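## Task

Put the round belt into the lowest groove on each of the two pulleys, running straight (no cross) between them, and leave it under tension.

## Robot and tools

Robot: two UR-type six-joint arms, left_arm and right_arm, each ending in a Robotiq 2F-85 two-finger gripper with a wrist camera. Fixed cameras: cam_high, cam_low, cam_drive, cam_grooves; wrist cameras: cam_left_wrist, cam_right_wrist. All images are 896x504.

Frames. Scene frame: origin at table-top height, halfway between the nominal arm bases; +z up, +x out over the table, left_arm on the +y side (image left/right does not follow arm names). Calibrated bases in scene frame: left_arm at (+0.034, +0.366, +0.015) m, quat_wxyz (+1.000, 0, 0, -0.013); right_arm at (-0.052, -0.481, +0.015) m, quat_wxyz (+1.000, 0, 0, +0.013); both have +z up. Each arm reports its gripper position (m), quat_wxyz and velocities in its own base frame; these can be off by a few centimetres, more at long reach. end_effector_position is the point between the pads when closed; fingertips extend about 19 mm past it closed, 6 mm when fully open. Fingers point along the gripper's +z and close along its y. A block protrudes about 10 cm from the wrist 3 axis toward gripper +x.

Row layout (used by execute_actions and move): one flat list of 18 numbers covering both arms, always all 18 even if one arm is idle. First 9 belong to left_arm, next 9 to right_arm. Each arm's 9: six absolute joint target angles in radians, in this order: wrist 3, shoulder lift, elbow, wrist 2, wrist 1, shoulder pan; then gripper position, force_limit, speed, each from -1 to 1. Ranges: elbow -3.142 to 3.142, all other joints -6.283 to 6.283; a target more than 0.010 rad beyond a range end (and beyond the current angle) is rejected. Gripper position is absolute: +1 fully open (85 mm), about -0.8 pads touching, -1 squeeze until blocked. force_limit sets motor push; speed sets finger speed (about 20 mm/s at -1, 85 at 0, 150 at +1). Both start at +1. To leave a gripper unchanged, resend its last three numbers; a 0 is a real command. Changing force_limit or speed on stopped fingers needs a position change of at least 0.01.

Tools.
- execute_actions(actions, cameras): actions is a list of actions; each action is a table of up to 15 rows, one row per 1/30 s step; a short table repeats its final row to fill 15 steps (0.5 s). Empty list just reports state. cameras chooses images: omitted/null/["all"] gives all, [] none; an unknown name voids the call.
- move(target, speed, blend, stop_force, zero, blocking, cameras): target is one 18-number row or a list of up to 15 rows, all sharing at most 10 s. Joints interpolate together, so grippers trace curves and nothing avoids obstacles. speed in rad/s (0.01 to 3.14, default 0.5) caps the joint with the most travel; one value or one per target. blend (rad) rounds corners through intermediate targets. stop_force (3 to 120 N, shared by both arms) ends an arm's path when its wrist sensor feels that much opposing push since its zero; use a slow speed with it, keep finger numbers identical across targets, and omit it when backing away from contact. zero (default true) re-zeroes moving arms first. blocking=false returns after about 0.5 s while motion continues (not allowed with stop_force); a new move replaces a running one. Result adds a "move:" line: done, off_target, moving, held or fault, possibly limits=held.
- wait(seconds 0 to 10): let time pass holding commands.
- stop(): brake the current move; fingers continue.
- zoom_image(camera, region [x0,y0,x1,y1] pixels, max 504x504) on the latest image of a camera included in the newest result.
- zero_wrist_force(arm): tare that arm's wrist sensor and stop_force reference.
- read_manual(section): licence texts only.
- finished_scene(scene 1 or 2): irreversible; call only when the belt sits correctly on its own. Calls after it in the same reply act on the next scene.

Result lines. Joint positions, velocities, targets and torques are listed per arm in the joint order above (rad, rad/s, N m; torques include arm weight and are noisy). "within noise" means the arm is still. "Joint targets" shows what joints are being driven to; resend it to hold still. "joint sent to its limit" means a joint was clipped at its end. "joint command not followed" means the inter-arm clearance check altered targets. "Tool commands" shows current gripper commands. Wrist force/torque are in gripper axes, tared at scene start; a third line gives the peak since last shown. Gripper object_status: 0 moving, 1 blocked while opening, 2 blocked while closing (a grip), 3 reached target or fully shut. position_measured counts: 3 open, ~78 = 60 mm, 130 = 40 mm, 180 = 20 mm, 230 closed. MOTOR HOT warns of heating; OVER-TEMPERATURE FAULT brakes the arm 30 to 60 s.

Motion limits: joint targets run at most 3.14 rad/s and stay within 0.651 rad of measured angles per step; commands placing the gripper over 150 mm (70 mm in fast-response episodes) from where it is get scaled back. Commands lag 0.09 to 0.21 s and fast moves overshoot. Large moves may be unfinished when results arrive.

Avoid: contact torque reaching 135 N m (shoulder and elbow joints) or 25.2 N m (wrist joints), or about 150 N net external force on an arm; either freezes the arm for 10 s. Arms are stiff, so aiming even slightly beyond firm contact can trigger a fault. Do not collide the arms or let one gripper squeeze the other's fingers. Do not drop, fling or knock anything off the table, hit hard, press hard, or grip a supported part very hard. Stretched or strained poses heat motors. Elapsed thinking time advances the simulation.

Each tool is called after "Call:" as name(argument=value, ...), one argument or row to a line, values as JSON.

## Session

Call:
execute_actions(
  actions=[],
)

Scene clock: 0.00 s.
left_arm: end_effector_position=(+0.2877, -0.6948, +0.2349) position_measured=3 object_status=3 end_effector_quat_wxyz=(-0.355, -0.026, +0.825, -0.439) | right_arm: end_effector_position=(+0.5874, -0.2619, +0.3778) position_measured=3 object_status=3 end_effector_quat_wxyz=(-0.156, +0.687, -0.384, +0.596)
Joint names: [wrist 3, shoulder lift, elbow, wrist 2, wrist 1, shoulder pan]
Joint positions: left_arm=[-1.594 -0.889 1.534 -2.592 -3.02 -1.064] | right_arm=[-2.359 -1.675 -2.134 1.501 0.424 2.959]
Joint velocities: within noise
Joint torques (N m): no reading
Wrist force (N): no reading
Wrist torque (N m): no reading
Wrist force, peak (N): no reading
Joint targets: left_arm=[-1.594 -0.889 1.534 -2.592 -3.020 -1.064] | right_arm=[-2.359 -1.675 -2.134 1.501 0.424 2.959]
Tool commands: left_gripper/position=+1.0 left_gripper/force_limit=+1.0 left_gripper/speed=+1.0 right_gripper/position=+1.0 right_gripper/force_limit=+1.0 right_gripper/speed=+1.0

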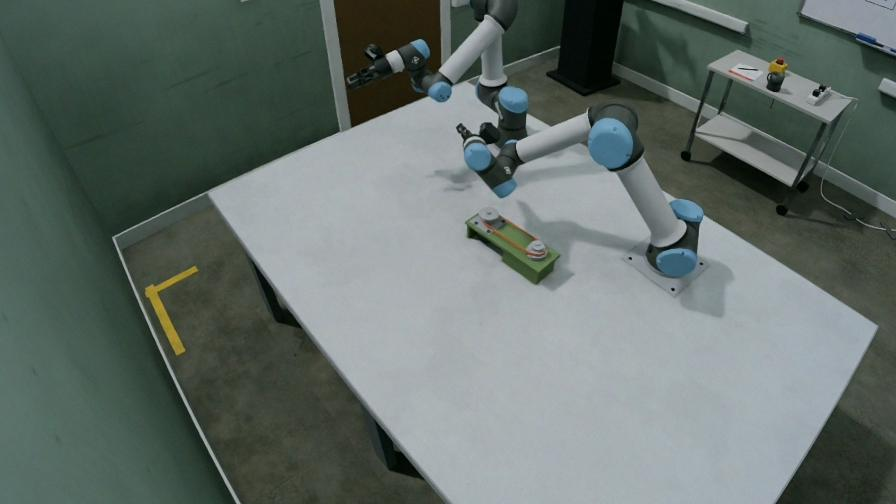

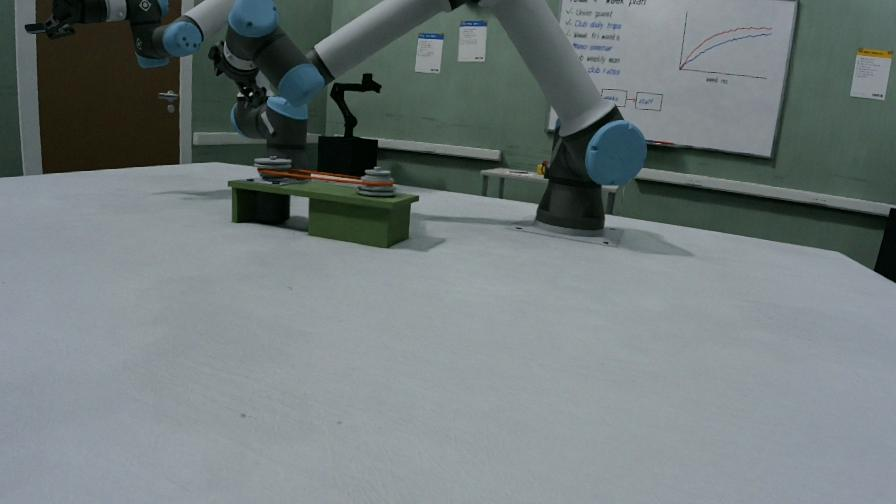

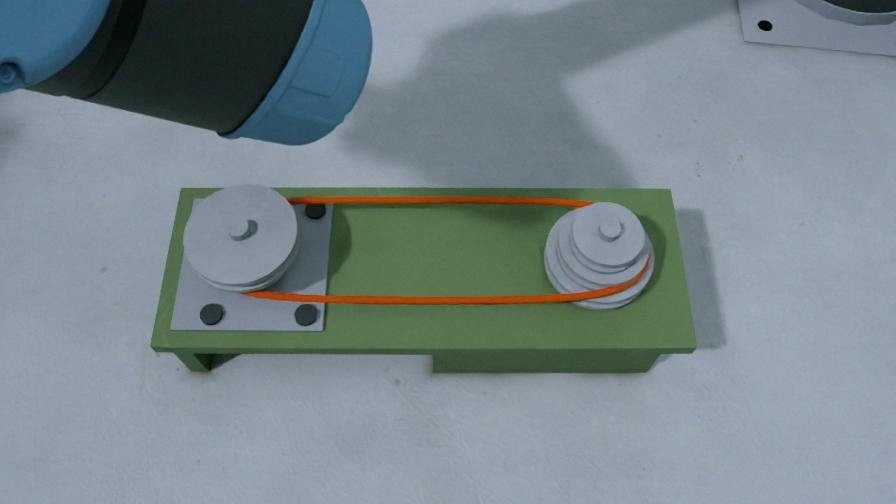

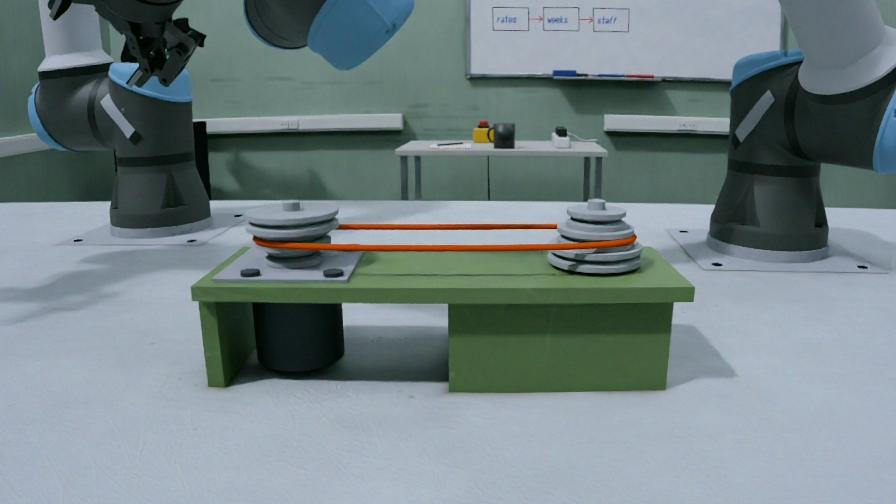

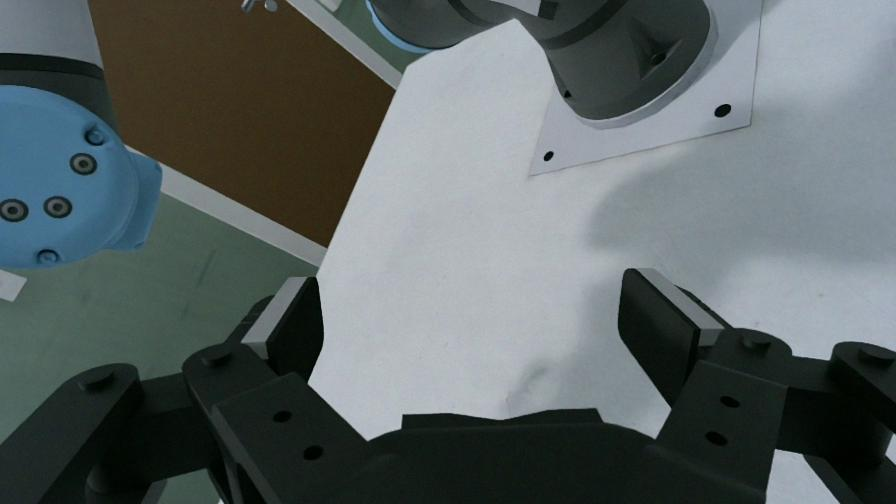

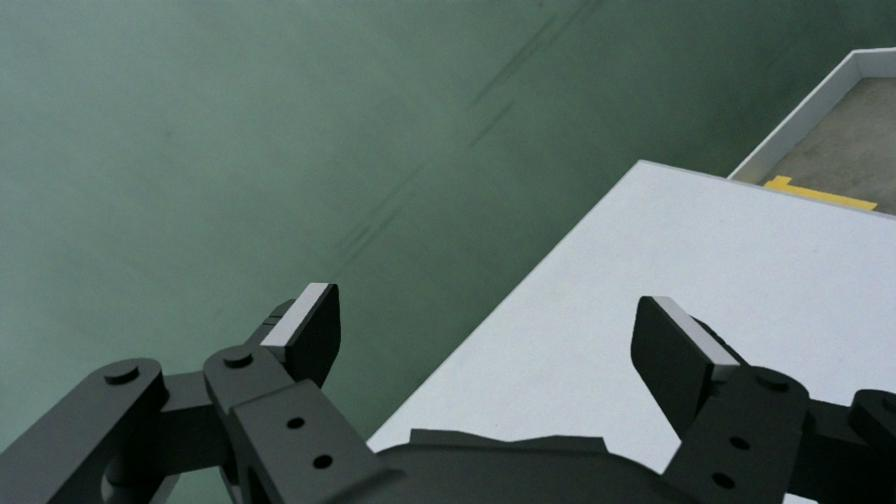

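Call:
zoom_image(
  camera="cam_grooves",
  region=[190, 180, 390, 300],
)

Call:
zoom_image(
  camera="cam_grooves",
  region=[520, 180, 700, 300],
)

Call:
zoom_image(
  camera="cam_drive",
  region=[150, 160, 400, 380],
)

Call:
zoom_image(
  camera="cam_drive",
  region=[480, 160, 730, 380],
)

Call:
zoom_image(
  camera="cam_low",
  region=[200, 130, 450, 260],
)

Scaled by 2.520 from the camera's 896x504 image, which has a finer 1280x720 frame.

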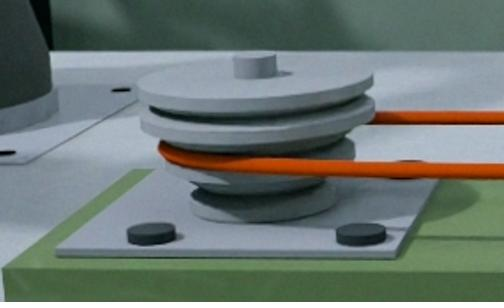

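Scaled by 2.800 from the camera's 896x504 image, which has a finer 1280x720 frame.

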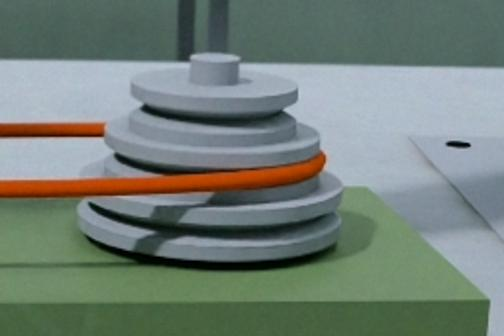

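Scaled by 2.016 from the camera's 896x504 image, which has a finer 1280x720 frame.

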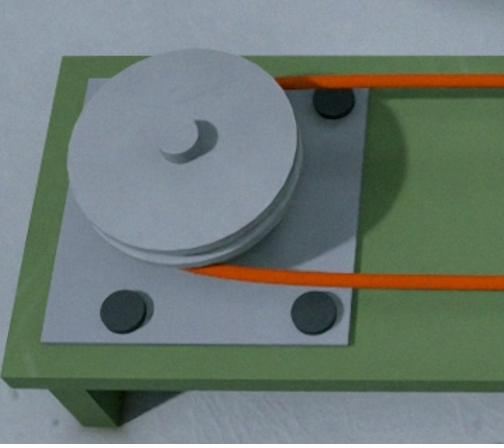

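Scaled by 2.016 from the camera's 896x504 image, which has a finer 1280x720 frame.

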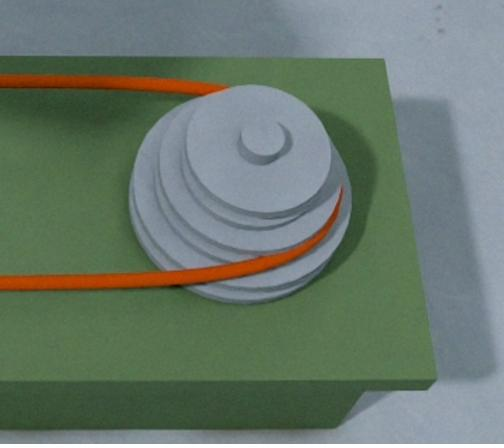

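Scaled by 2.016 from the camera's 896x504 image, which has a finer 1280x720 frame.

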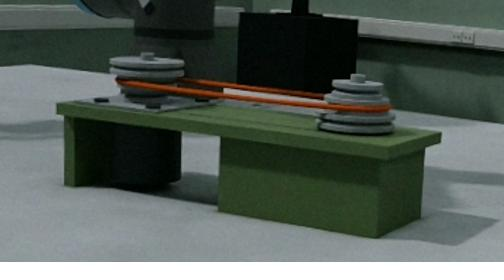

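Call:
move(
  target=[0.729,-1.956,1.8645,-1.5708,-1.48,-0.8416,1,1,1, -0.867,-1.4023,-1.7126,1.5708,-1.5975,3.8457,1,1,1],
  speed=0.8,
)

Scene clock: 135.37 s.
left_arm: end_effector_position=(+0.3198, -0.1579, +0.3353) position_measured=3 object_status=3 end_effector_quat_wxyz=(+0.000, +0.707, +0.707, +0.000) | right_arm: end_effector_position=(+0.4068, +0.1706, +0.3350) position_measured=3 object_status=3 end_effector_quat_wxyz=(+0.000, +0.707, -0.707, +0.000)
Joint names: [wrist 3, shoulder lift, elbow, wrist 2, wrist 1, shoulder pan]
Joint positions: left_arm=[0.729 -1.956 1.864 -1.571 -1.48 -0.842] | right_arm=[-0.867 -1.402 -1.713 1.571 -1.597 3.846]
Joint velocities: within noise
Joint torques (N m): left_arm=[1.61 -18.83 -12.8 1.23 -0.95 6.94] | right_arm=[2.49 21.74 38.26 2.33 0.79 16.35]
Wrist force (N): left_arm=[-3.2 1.1 0.5] | right_arm=[-0.9 0.7 -1.3]
Wrist torque (N m): left_arm=[0.31 0.75 -0.04] | right_arm=[0.21 0.00 -0.24]
Wrist force, peak (N): left_arm=[-3.4 1.2 0.6] | right_arm=[-1.3 1.4 -1.5]
Joint targets: left_arm=[0.729 -1.956 1.865 -1.571 -1.480 -0.842] | right_arm=[-0.867 -1.402 -1.713 1.571 -1.597 3.846]
move: done

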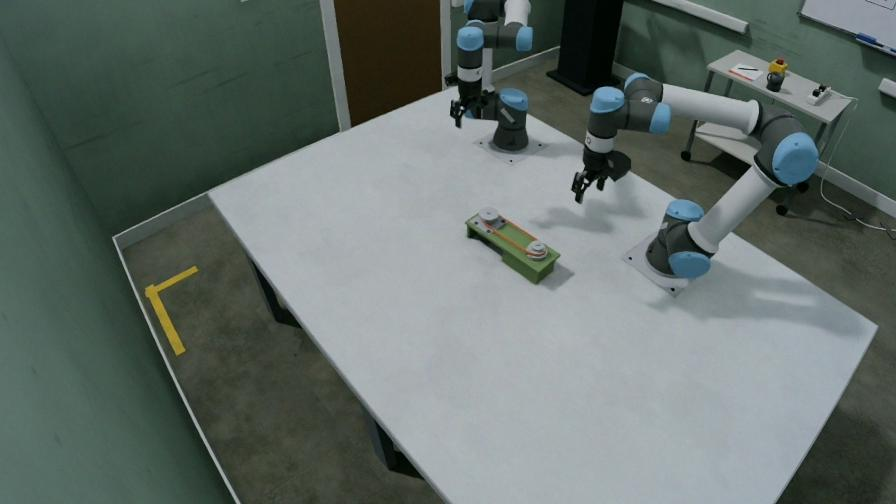

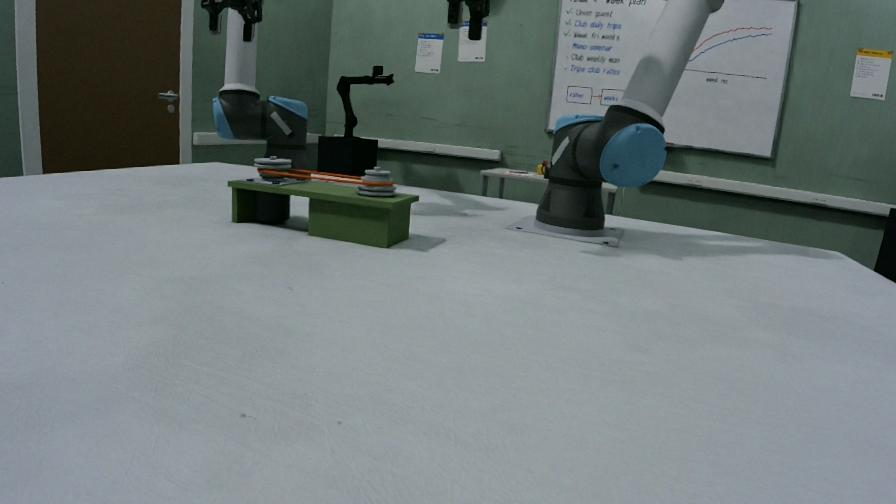

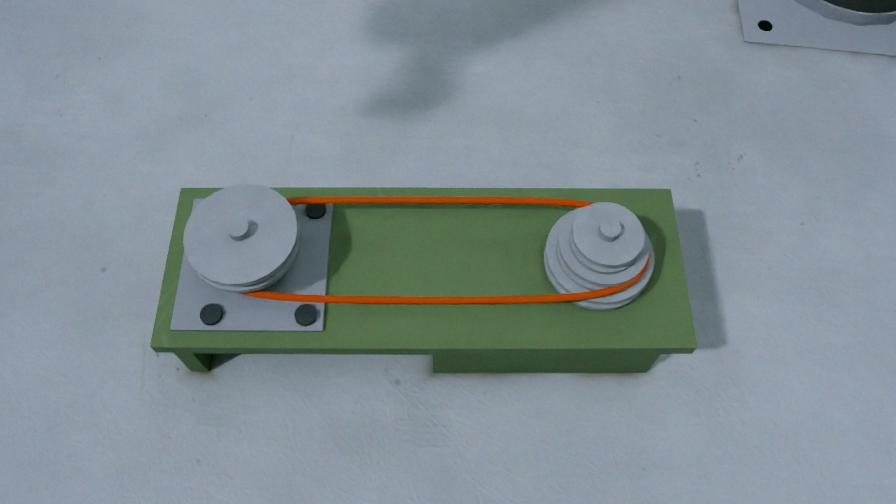

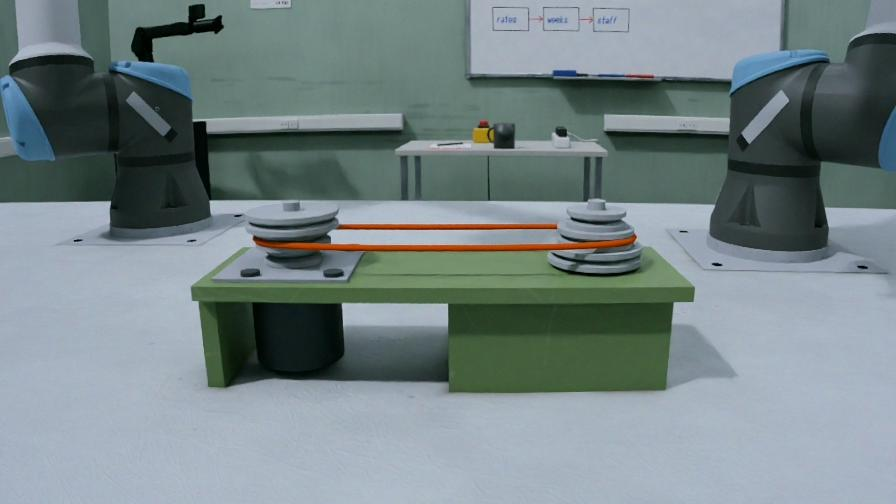

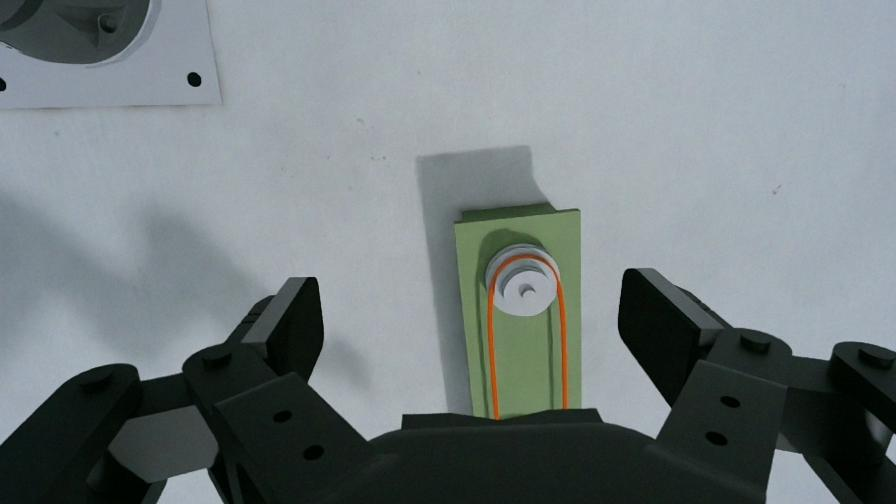

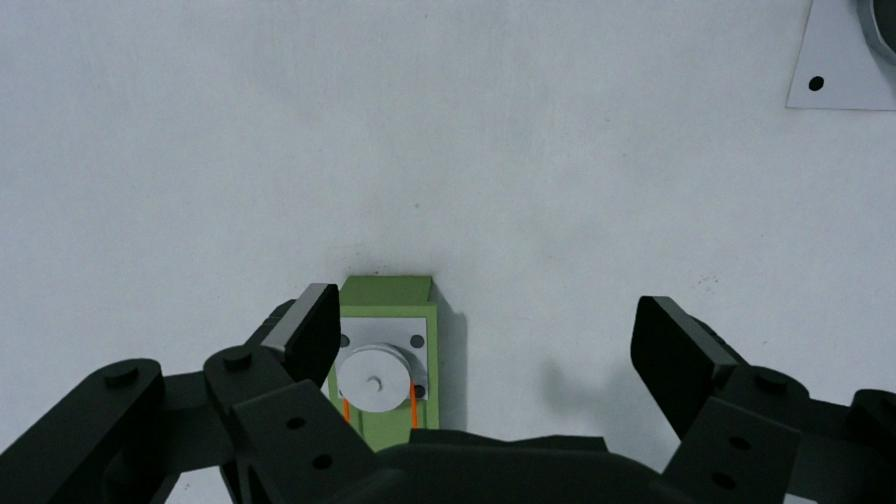

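Call:
move(
  target=[0.6546,-1.714,1.9224,-1.5708,-1.7792,-0.8902,-0.8,1,0, -0.703,-1.7631,-1.5777,1.5708,-1.3716,3.9835,-0.8,1,0],
  speed=0.5,
)

Scene clock: 179.83 s.
left_arm: end_effector_position=(+0.3696, -0.2446, +0.2451) position_measured=229 object_status=0 end_effector_quat_wxyz=(+0.000, +0.698, +0.716, +0.000) | right_arm: end_effector_position=(+0.4760, +0.3328, +0.2452) position_measured=229 object_status=0 end_effector_quat_wxyz=(+0.000, +0.698, -0.716, +0.000)
Joint names: [wrist 3, shoulder lift, elbow, wrist 2, wrist 1, shoulder pan]
Joint positions: left_arm=[0.655 -1.714 1.922 -1.571 -1.779 -0.89] | right_arm=[-0.703 -1.763 -1.578 1.571 -1.372 3.983]
Joint velocities: within noise
Joint torques (N m): left_arm=[-1.56 -9.03 -12.8 1.03 -4.42 -7.46] | right_arm=[2.01 23.34 38.8 2.09 4.36 15.78]
Wrist force (N): left_arm=[-3.2 1.4 0.7] | right_arm=[-1.0 0.4 -1.1]
Wrist torque (N m): left_arm=[0.34 0.74 -0.04] | right_arm=[0.16 0.02 -0.22]
Wrist force, peak (N): left_arm=[-4.2 1.5 1.8] | right_arm=[0.7 1.3 -2.0]
Joint targets: left_arm=[0.655 -1.714 1.922 -1.571 -1.779 -0.890] | right_arm=[-0.703 -1.763 -1.578 1.571 -1.372 3.984]
move: done

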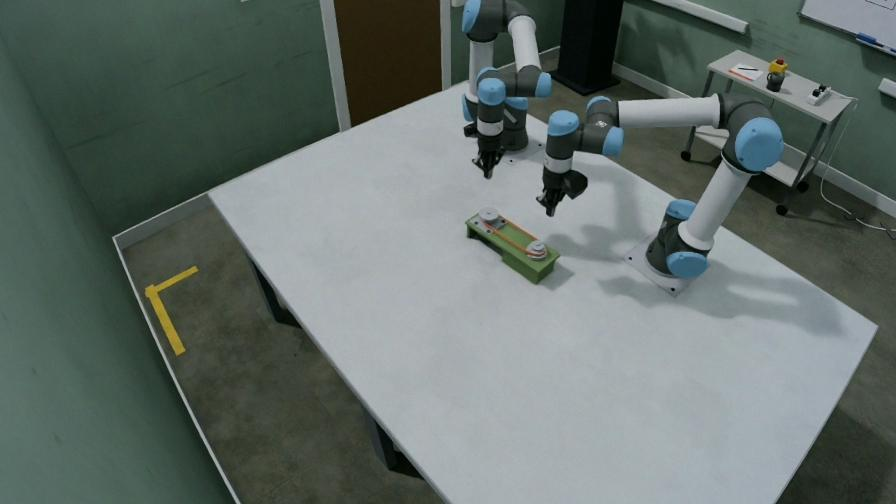

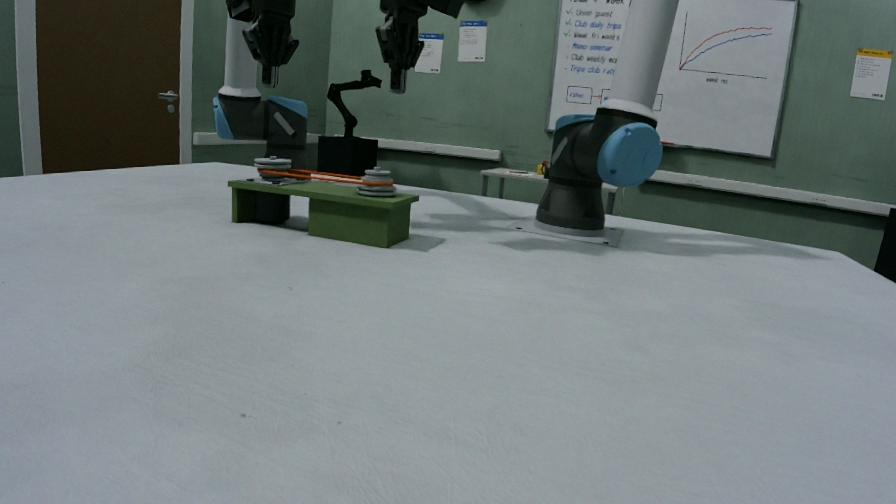

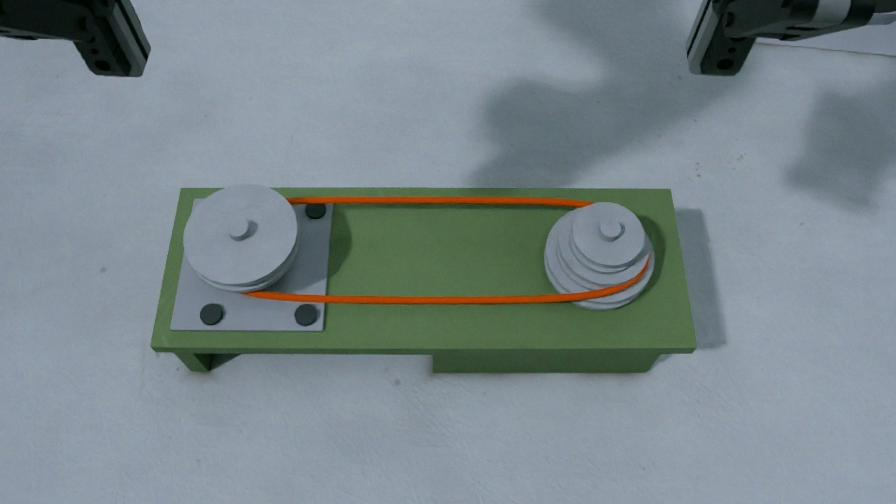

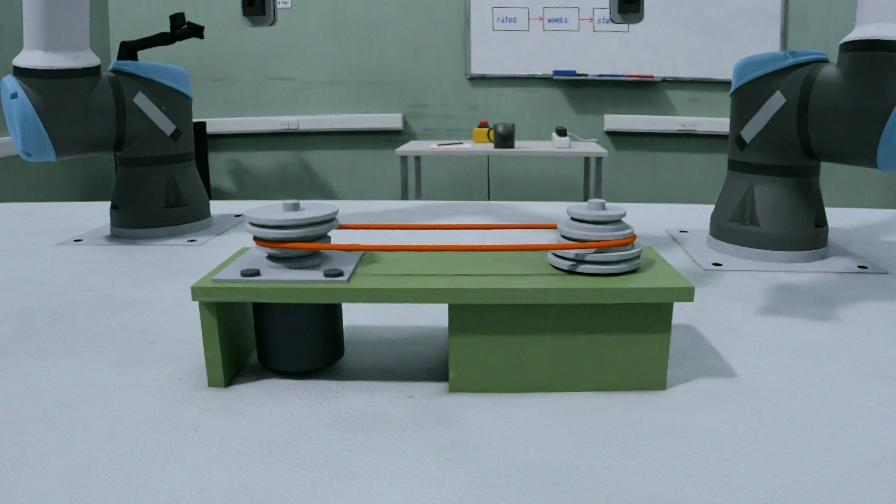

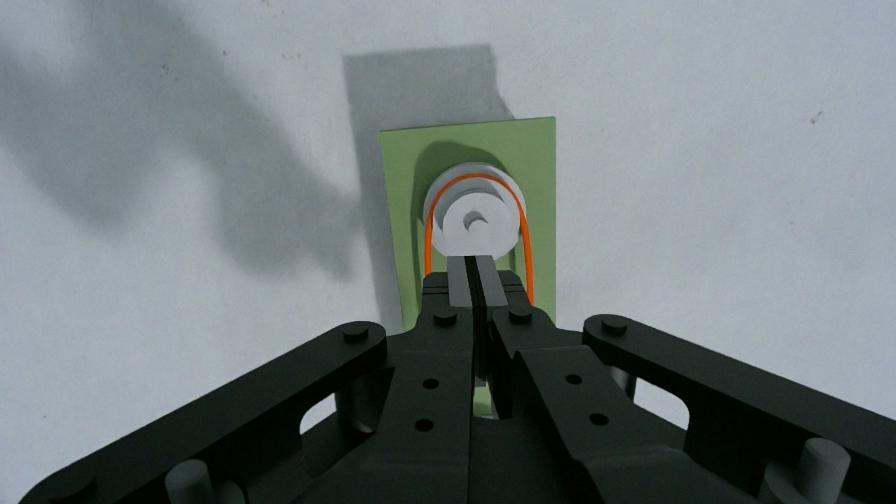

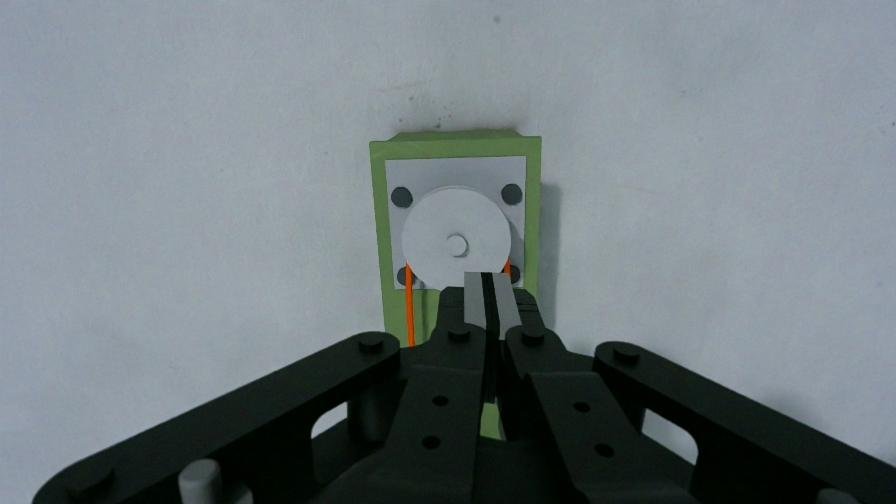

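Call:
move(
  target=[0.6379,-1.6277,2.0059,-1.5708,-1.949,-0.9069,-0.8,1,0, -0.689,-1.8463,-1.6317,1.5708,-1.2344,3.9974,-0.8,1,0],
  speed=0.3,
)

Call:
zoom_image(
  camera="cam_left_wrist",
  region=[348, 70, 648, 340],
)

Call:
zoom_image(
  camera="cam_right_wrist",
  region=[300, 70, 600, 340],
)

Scene clock: 211.83 s.
left_arm: end_effector_position=(+0.3761, -0.2644, +0.1851) position_measured=229 object_status=3 end_effector_quat_wxyz=(+0.000, +0.698, +0.716, +0.000) | right_arm: end_effector_position=(+0.4845, +0.3547, +0.1851) position_measured=229 object_status=3 end_effector_quat_wxyz=(+0.000, +0.698, -0.716, +0.000)
Joint names: [wrist 3, shoulder lift, elbow, wrist 2, wrist 1, shoulder pan]
Joint positions: left_arm=[0.638 -1.628 2.006 -1.571 -1.949 -0.907] | right_arm=[-0.689 -1.846 -1.632 1.571 -1.235 3.997]
Joint velocities: within noise
Joint torques (N m): left_arm=[-1.33 -10.07 -11.76 0.68 -4.63 -7.81] | right_arm=[2.29 26.81 14.92 1.68 4.8 15.84]
Wrist force (N): left_arm=[-3.3 1.1 0.5] | right_arm=[-0.9 0.8 -1.2]
Wrist torque (N m): left_arm=[0.30 0.76 -0.05] | right_arm=[0.23 -0.01 -0.23]
Wrist force, peak (N): left_arm=[-3.6 1.3 1.4] | right_arm=[-0.5 0.9 -2.2]
Joint targets: left_arm=[0.638 -1.628 2.006 -1.571 -1.949 -0.907] | right_arm=[-0.689 -1.846 -1.632 1.571 -1.234 3.997]
move: done

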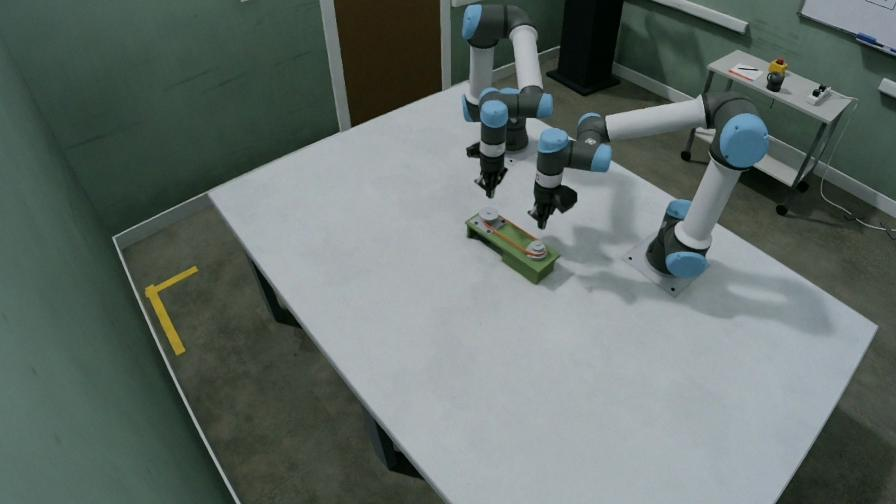

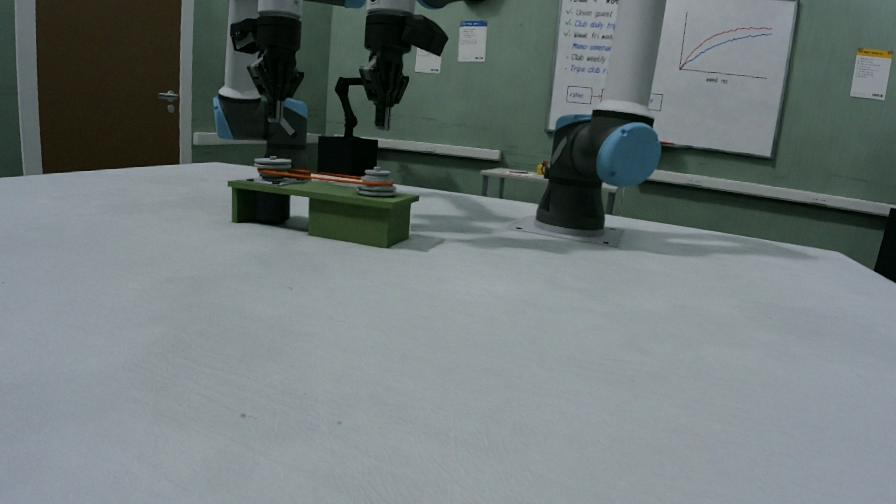

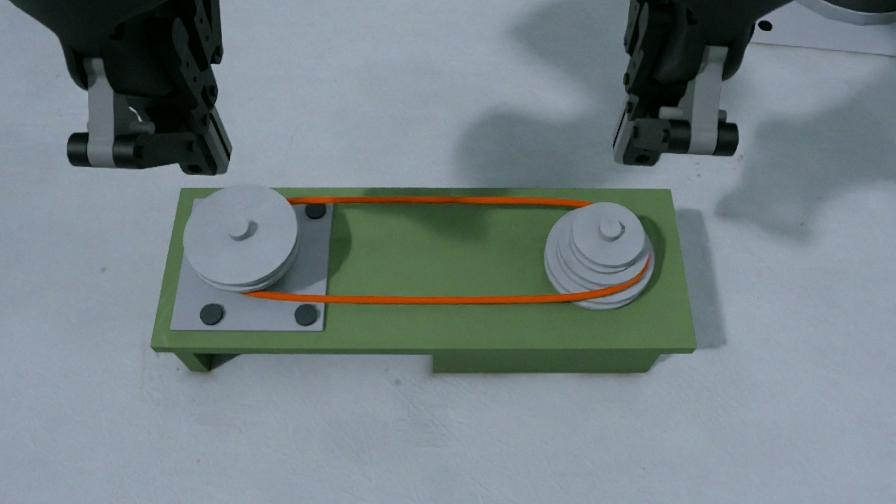

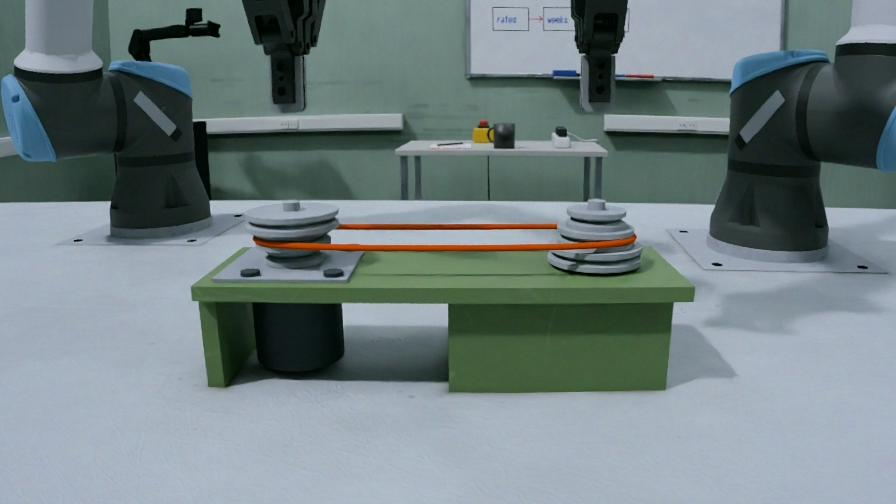

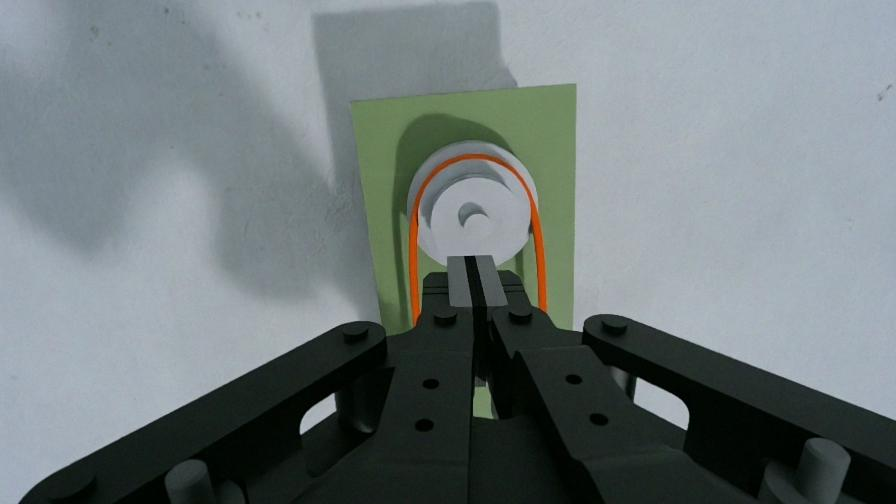

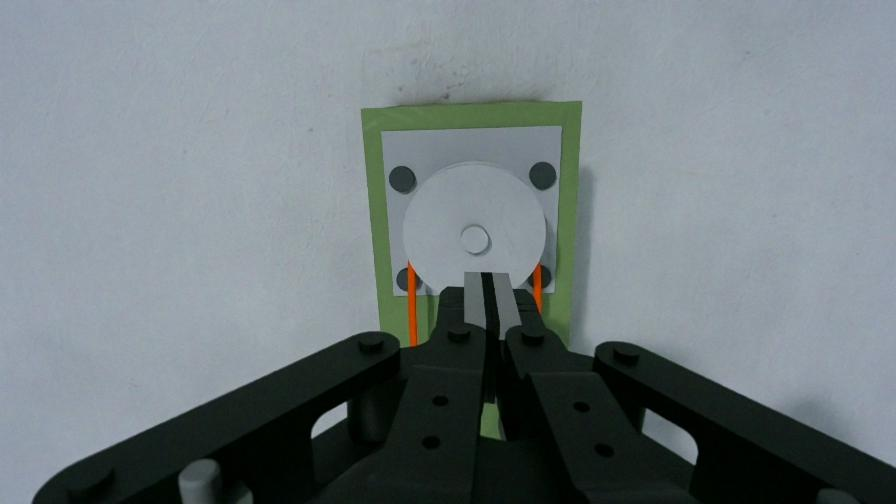

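Scaled by 1.680 from the camera's 896x504 image, which has a finer 1280x720 frame.

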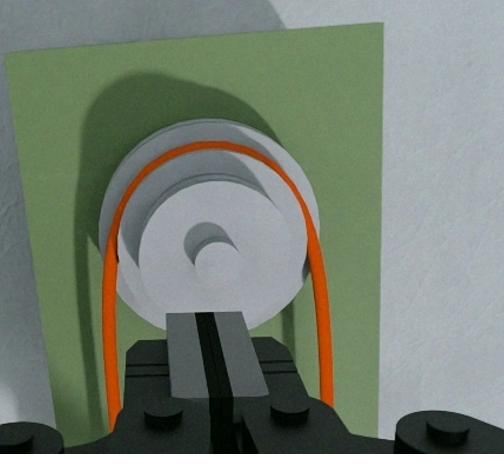

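Scaled by 1.680 from the camera's 896x504 image, which has a finer 1280x720 frame.

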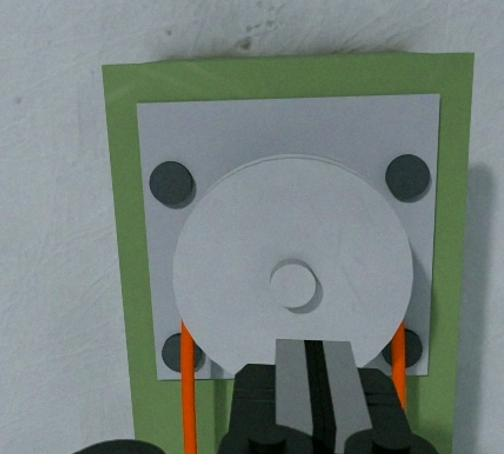

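Call:
zoom_image(
  camera="cam_grooves",
  region=[230, 190, 360, 285],
)

Call:
zoom_image(
  camera="cam_grooves",
  region=[530, 190, 660, 285],
)

Scaled by 3.877 from the camera's 896x504 image, which has a finer 1280x720 frame.

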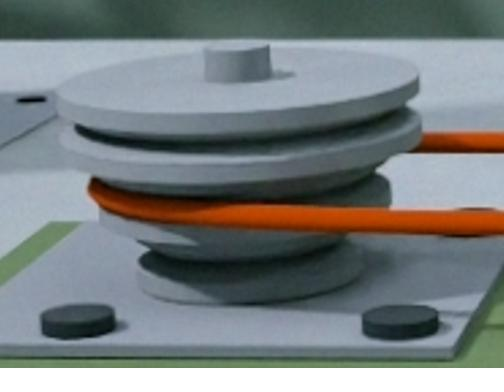

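Scaled by 3.877 from the camera's 896x504 image, which has a finer 1280x720 frame.

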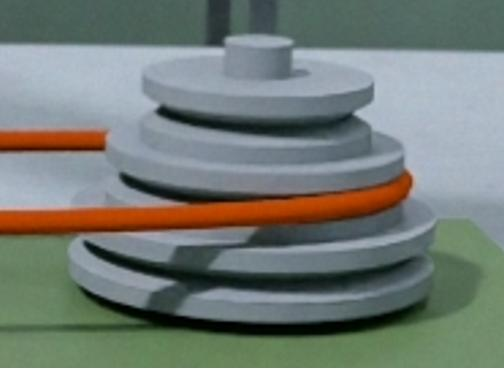

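Call:
move(
  target=[0.6379,-1.6277,2.0059,-1.5708,-1.949,-0.9069,-0.8,1,0, -0.6701,-2.0144,-1.5041,1.5708,-1.1939,4.0163,0,1,0],
  speed=0.3,
  cameras=["cam_drive","cam_grooves","cam_right_wrist"],
)

Call:
zoom_image(
  camera="cam_right_wrist",
  region=[298, 0, 698, 300],
)

Scene clock: 309.20 s.
left_arm: end_effector_position=(+0.3761, -0.2644, +0.1850) position_measured=229 object_status=3 end_effector_quat_wxyz=(+0.000, +0.698, +0.716, +0.000) | right_arm: end_effector_position=(+0.5170, +0.4107, +0.1451) position_measured=129 object_status=3 end_effector_quat_wxyz=(+0.000, +0.698, -0.716, +0.000)
Joint names: [wrist 3, shoulder lift, elbow, wrist 2, wrist 1, shoulder pan]
Joint positions: left_arm=[0.638 -1.628 2.006 -1.571 -1.949 -0.907] | right_arm=[-0.67 -2.014 -1.504 1.571 -1.194 4.016]
Joint velocities: within noise
Joint torques (N m): left_arm=[-1.28 -11.85 -19.81 0.43 -3.39 -7.27] | right_arm=[2.13 28.66 36.46 1.27 4.64 15.26]
Wrist force (N): left_arm=[-3.4 1.4 0.6] | right_arm=[-0.9 0.5 -1.2]
Wrist torque (N m): left_arm=[0.33 0.77 -0.05] | right_arm=[0.17 0.00 -0.22]
Wrist force, peak (N): left_arm=[-3.5 1.5 0.6] | right_arm=[-0.2 1.3 -1.9]
Joint targets: left_arm=[0.638 -1.628 2.006 -1.571 -1.949 -0.907] | right_arm=[-0.670 -2.014 -1.504 1.571 -1.194 4.016]
move: done
Images, in order (width x height): cam_drive 896x504, cam_grooves 896x504, cam_right_wrist 896x504.

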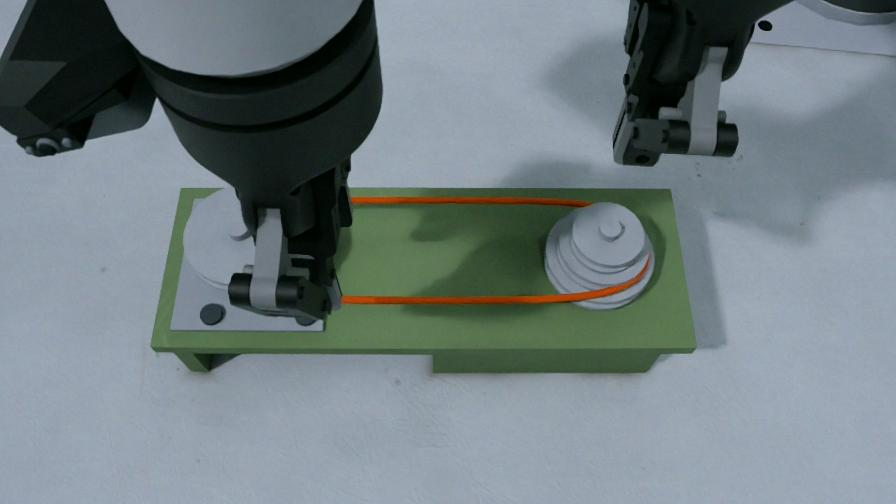

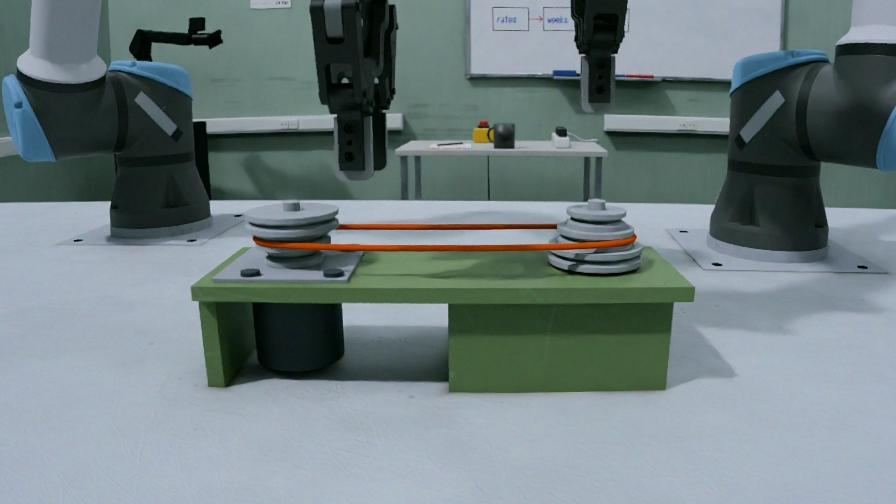

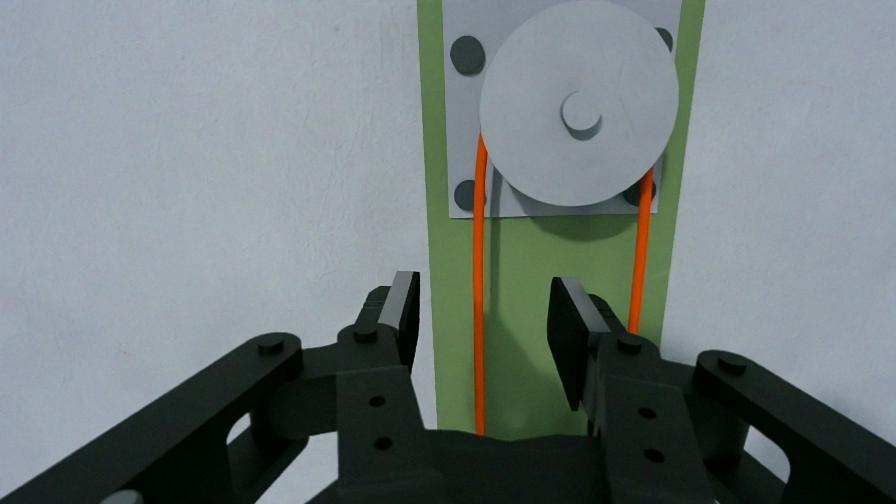

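Scaled by 1.260 from the camera's 896x504 image, which has a finer 1280x720 frame.

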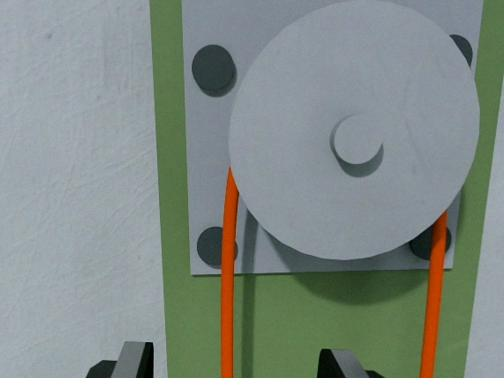

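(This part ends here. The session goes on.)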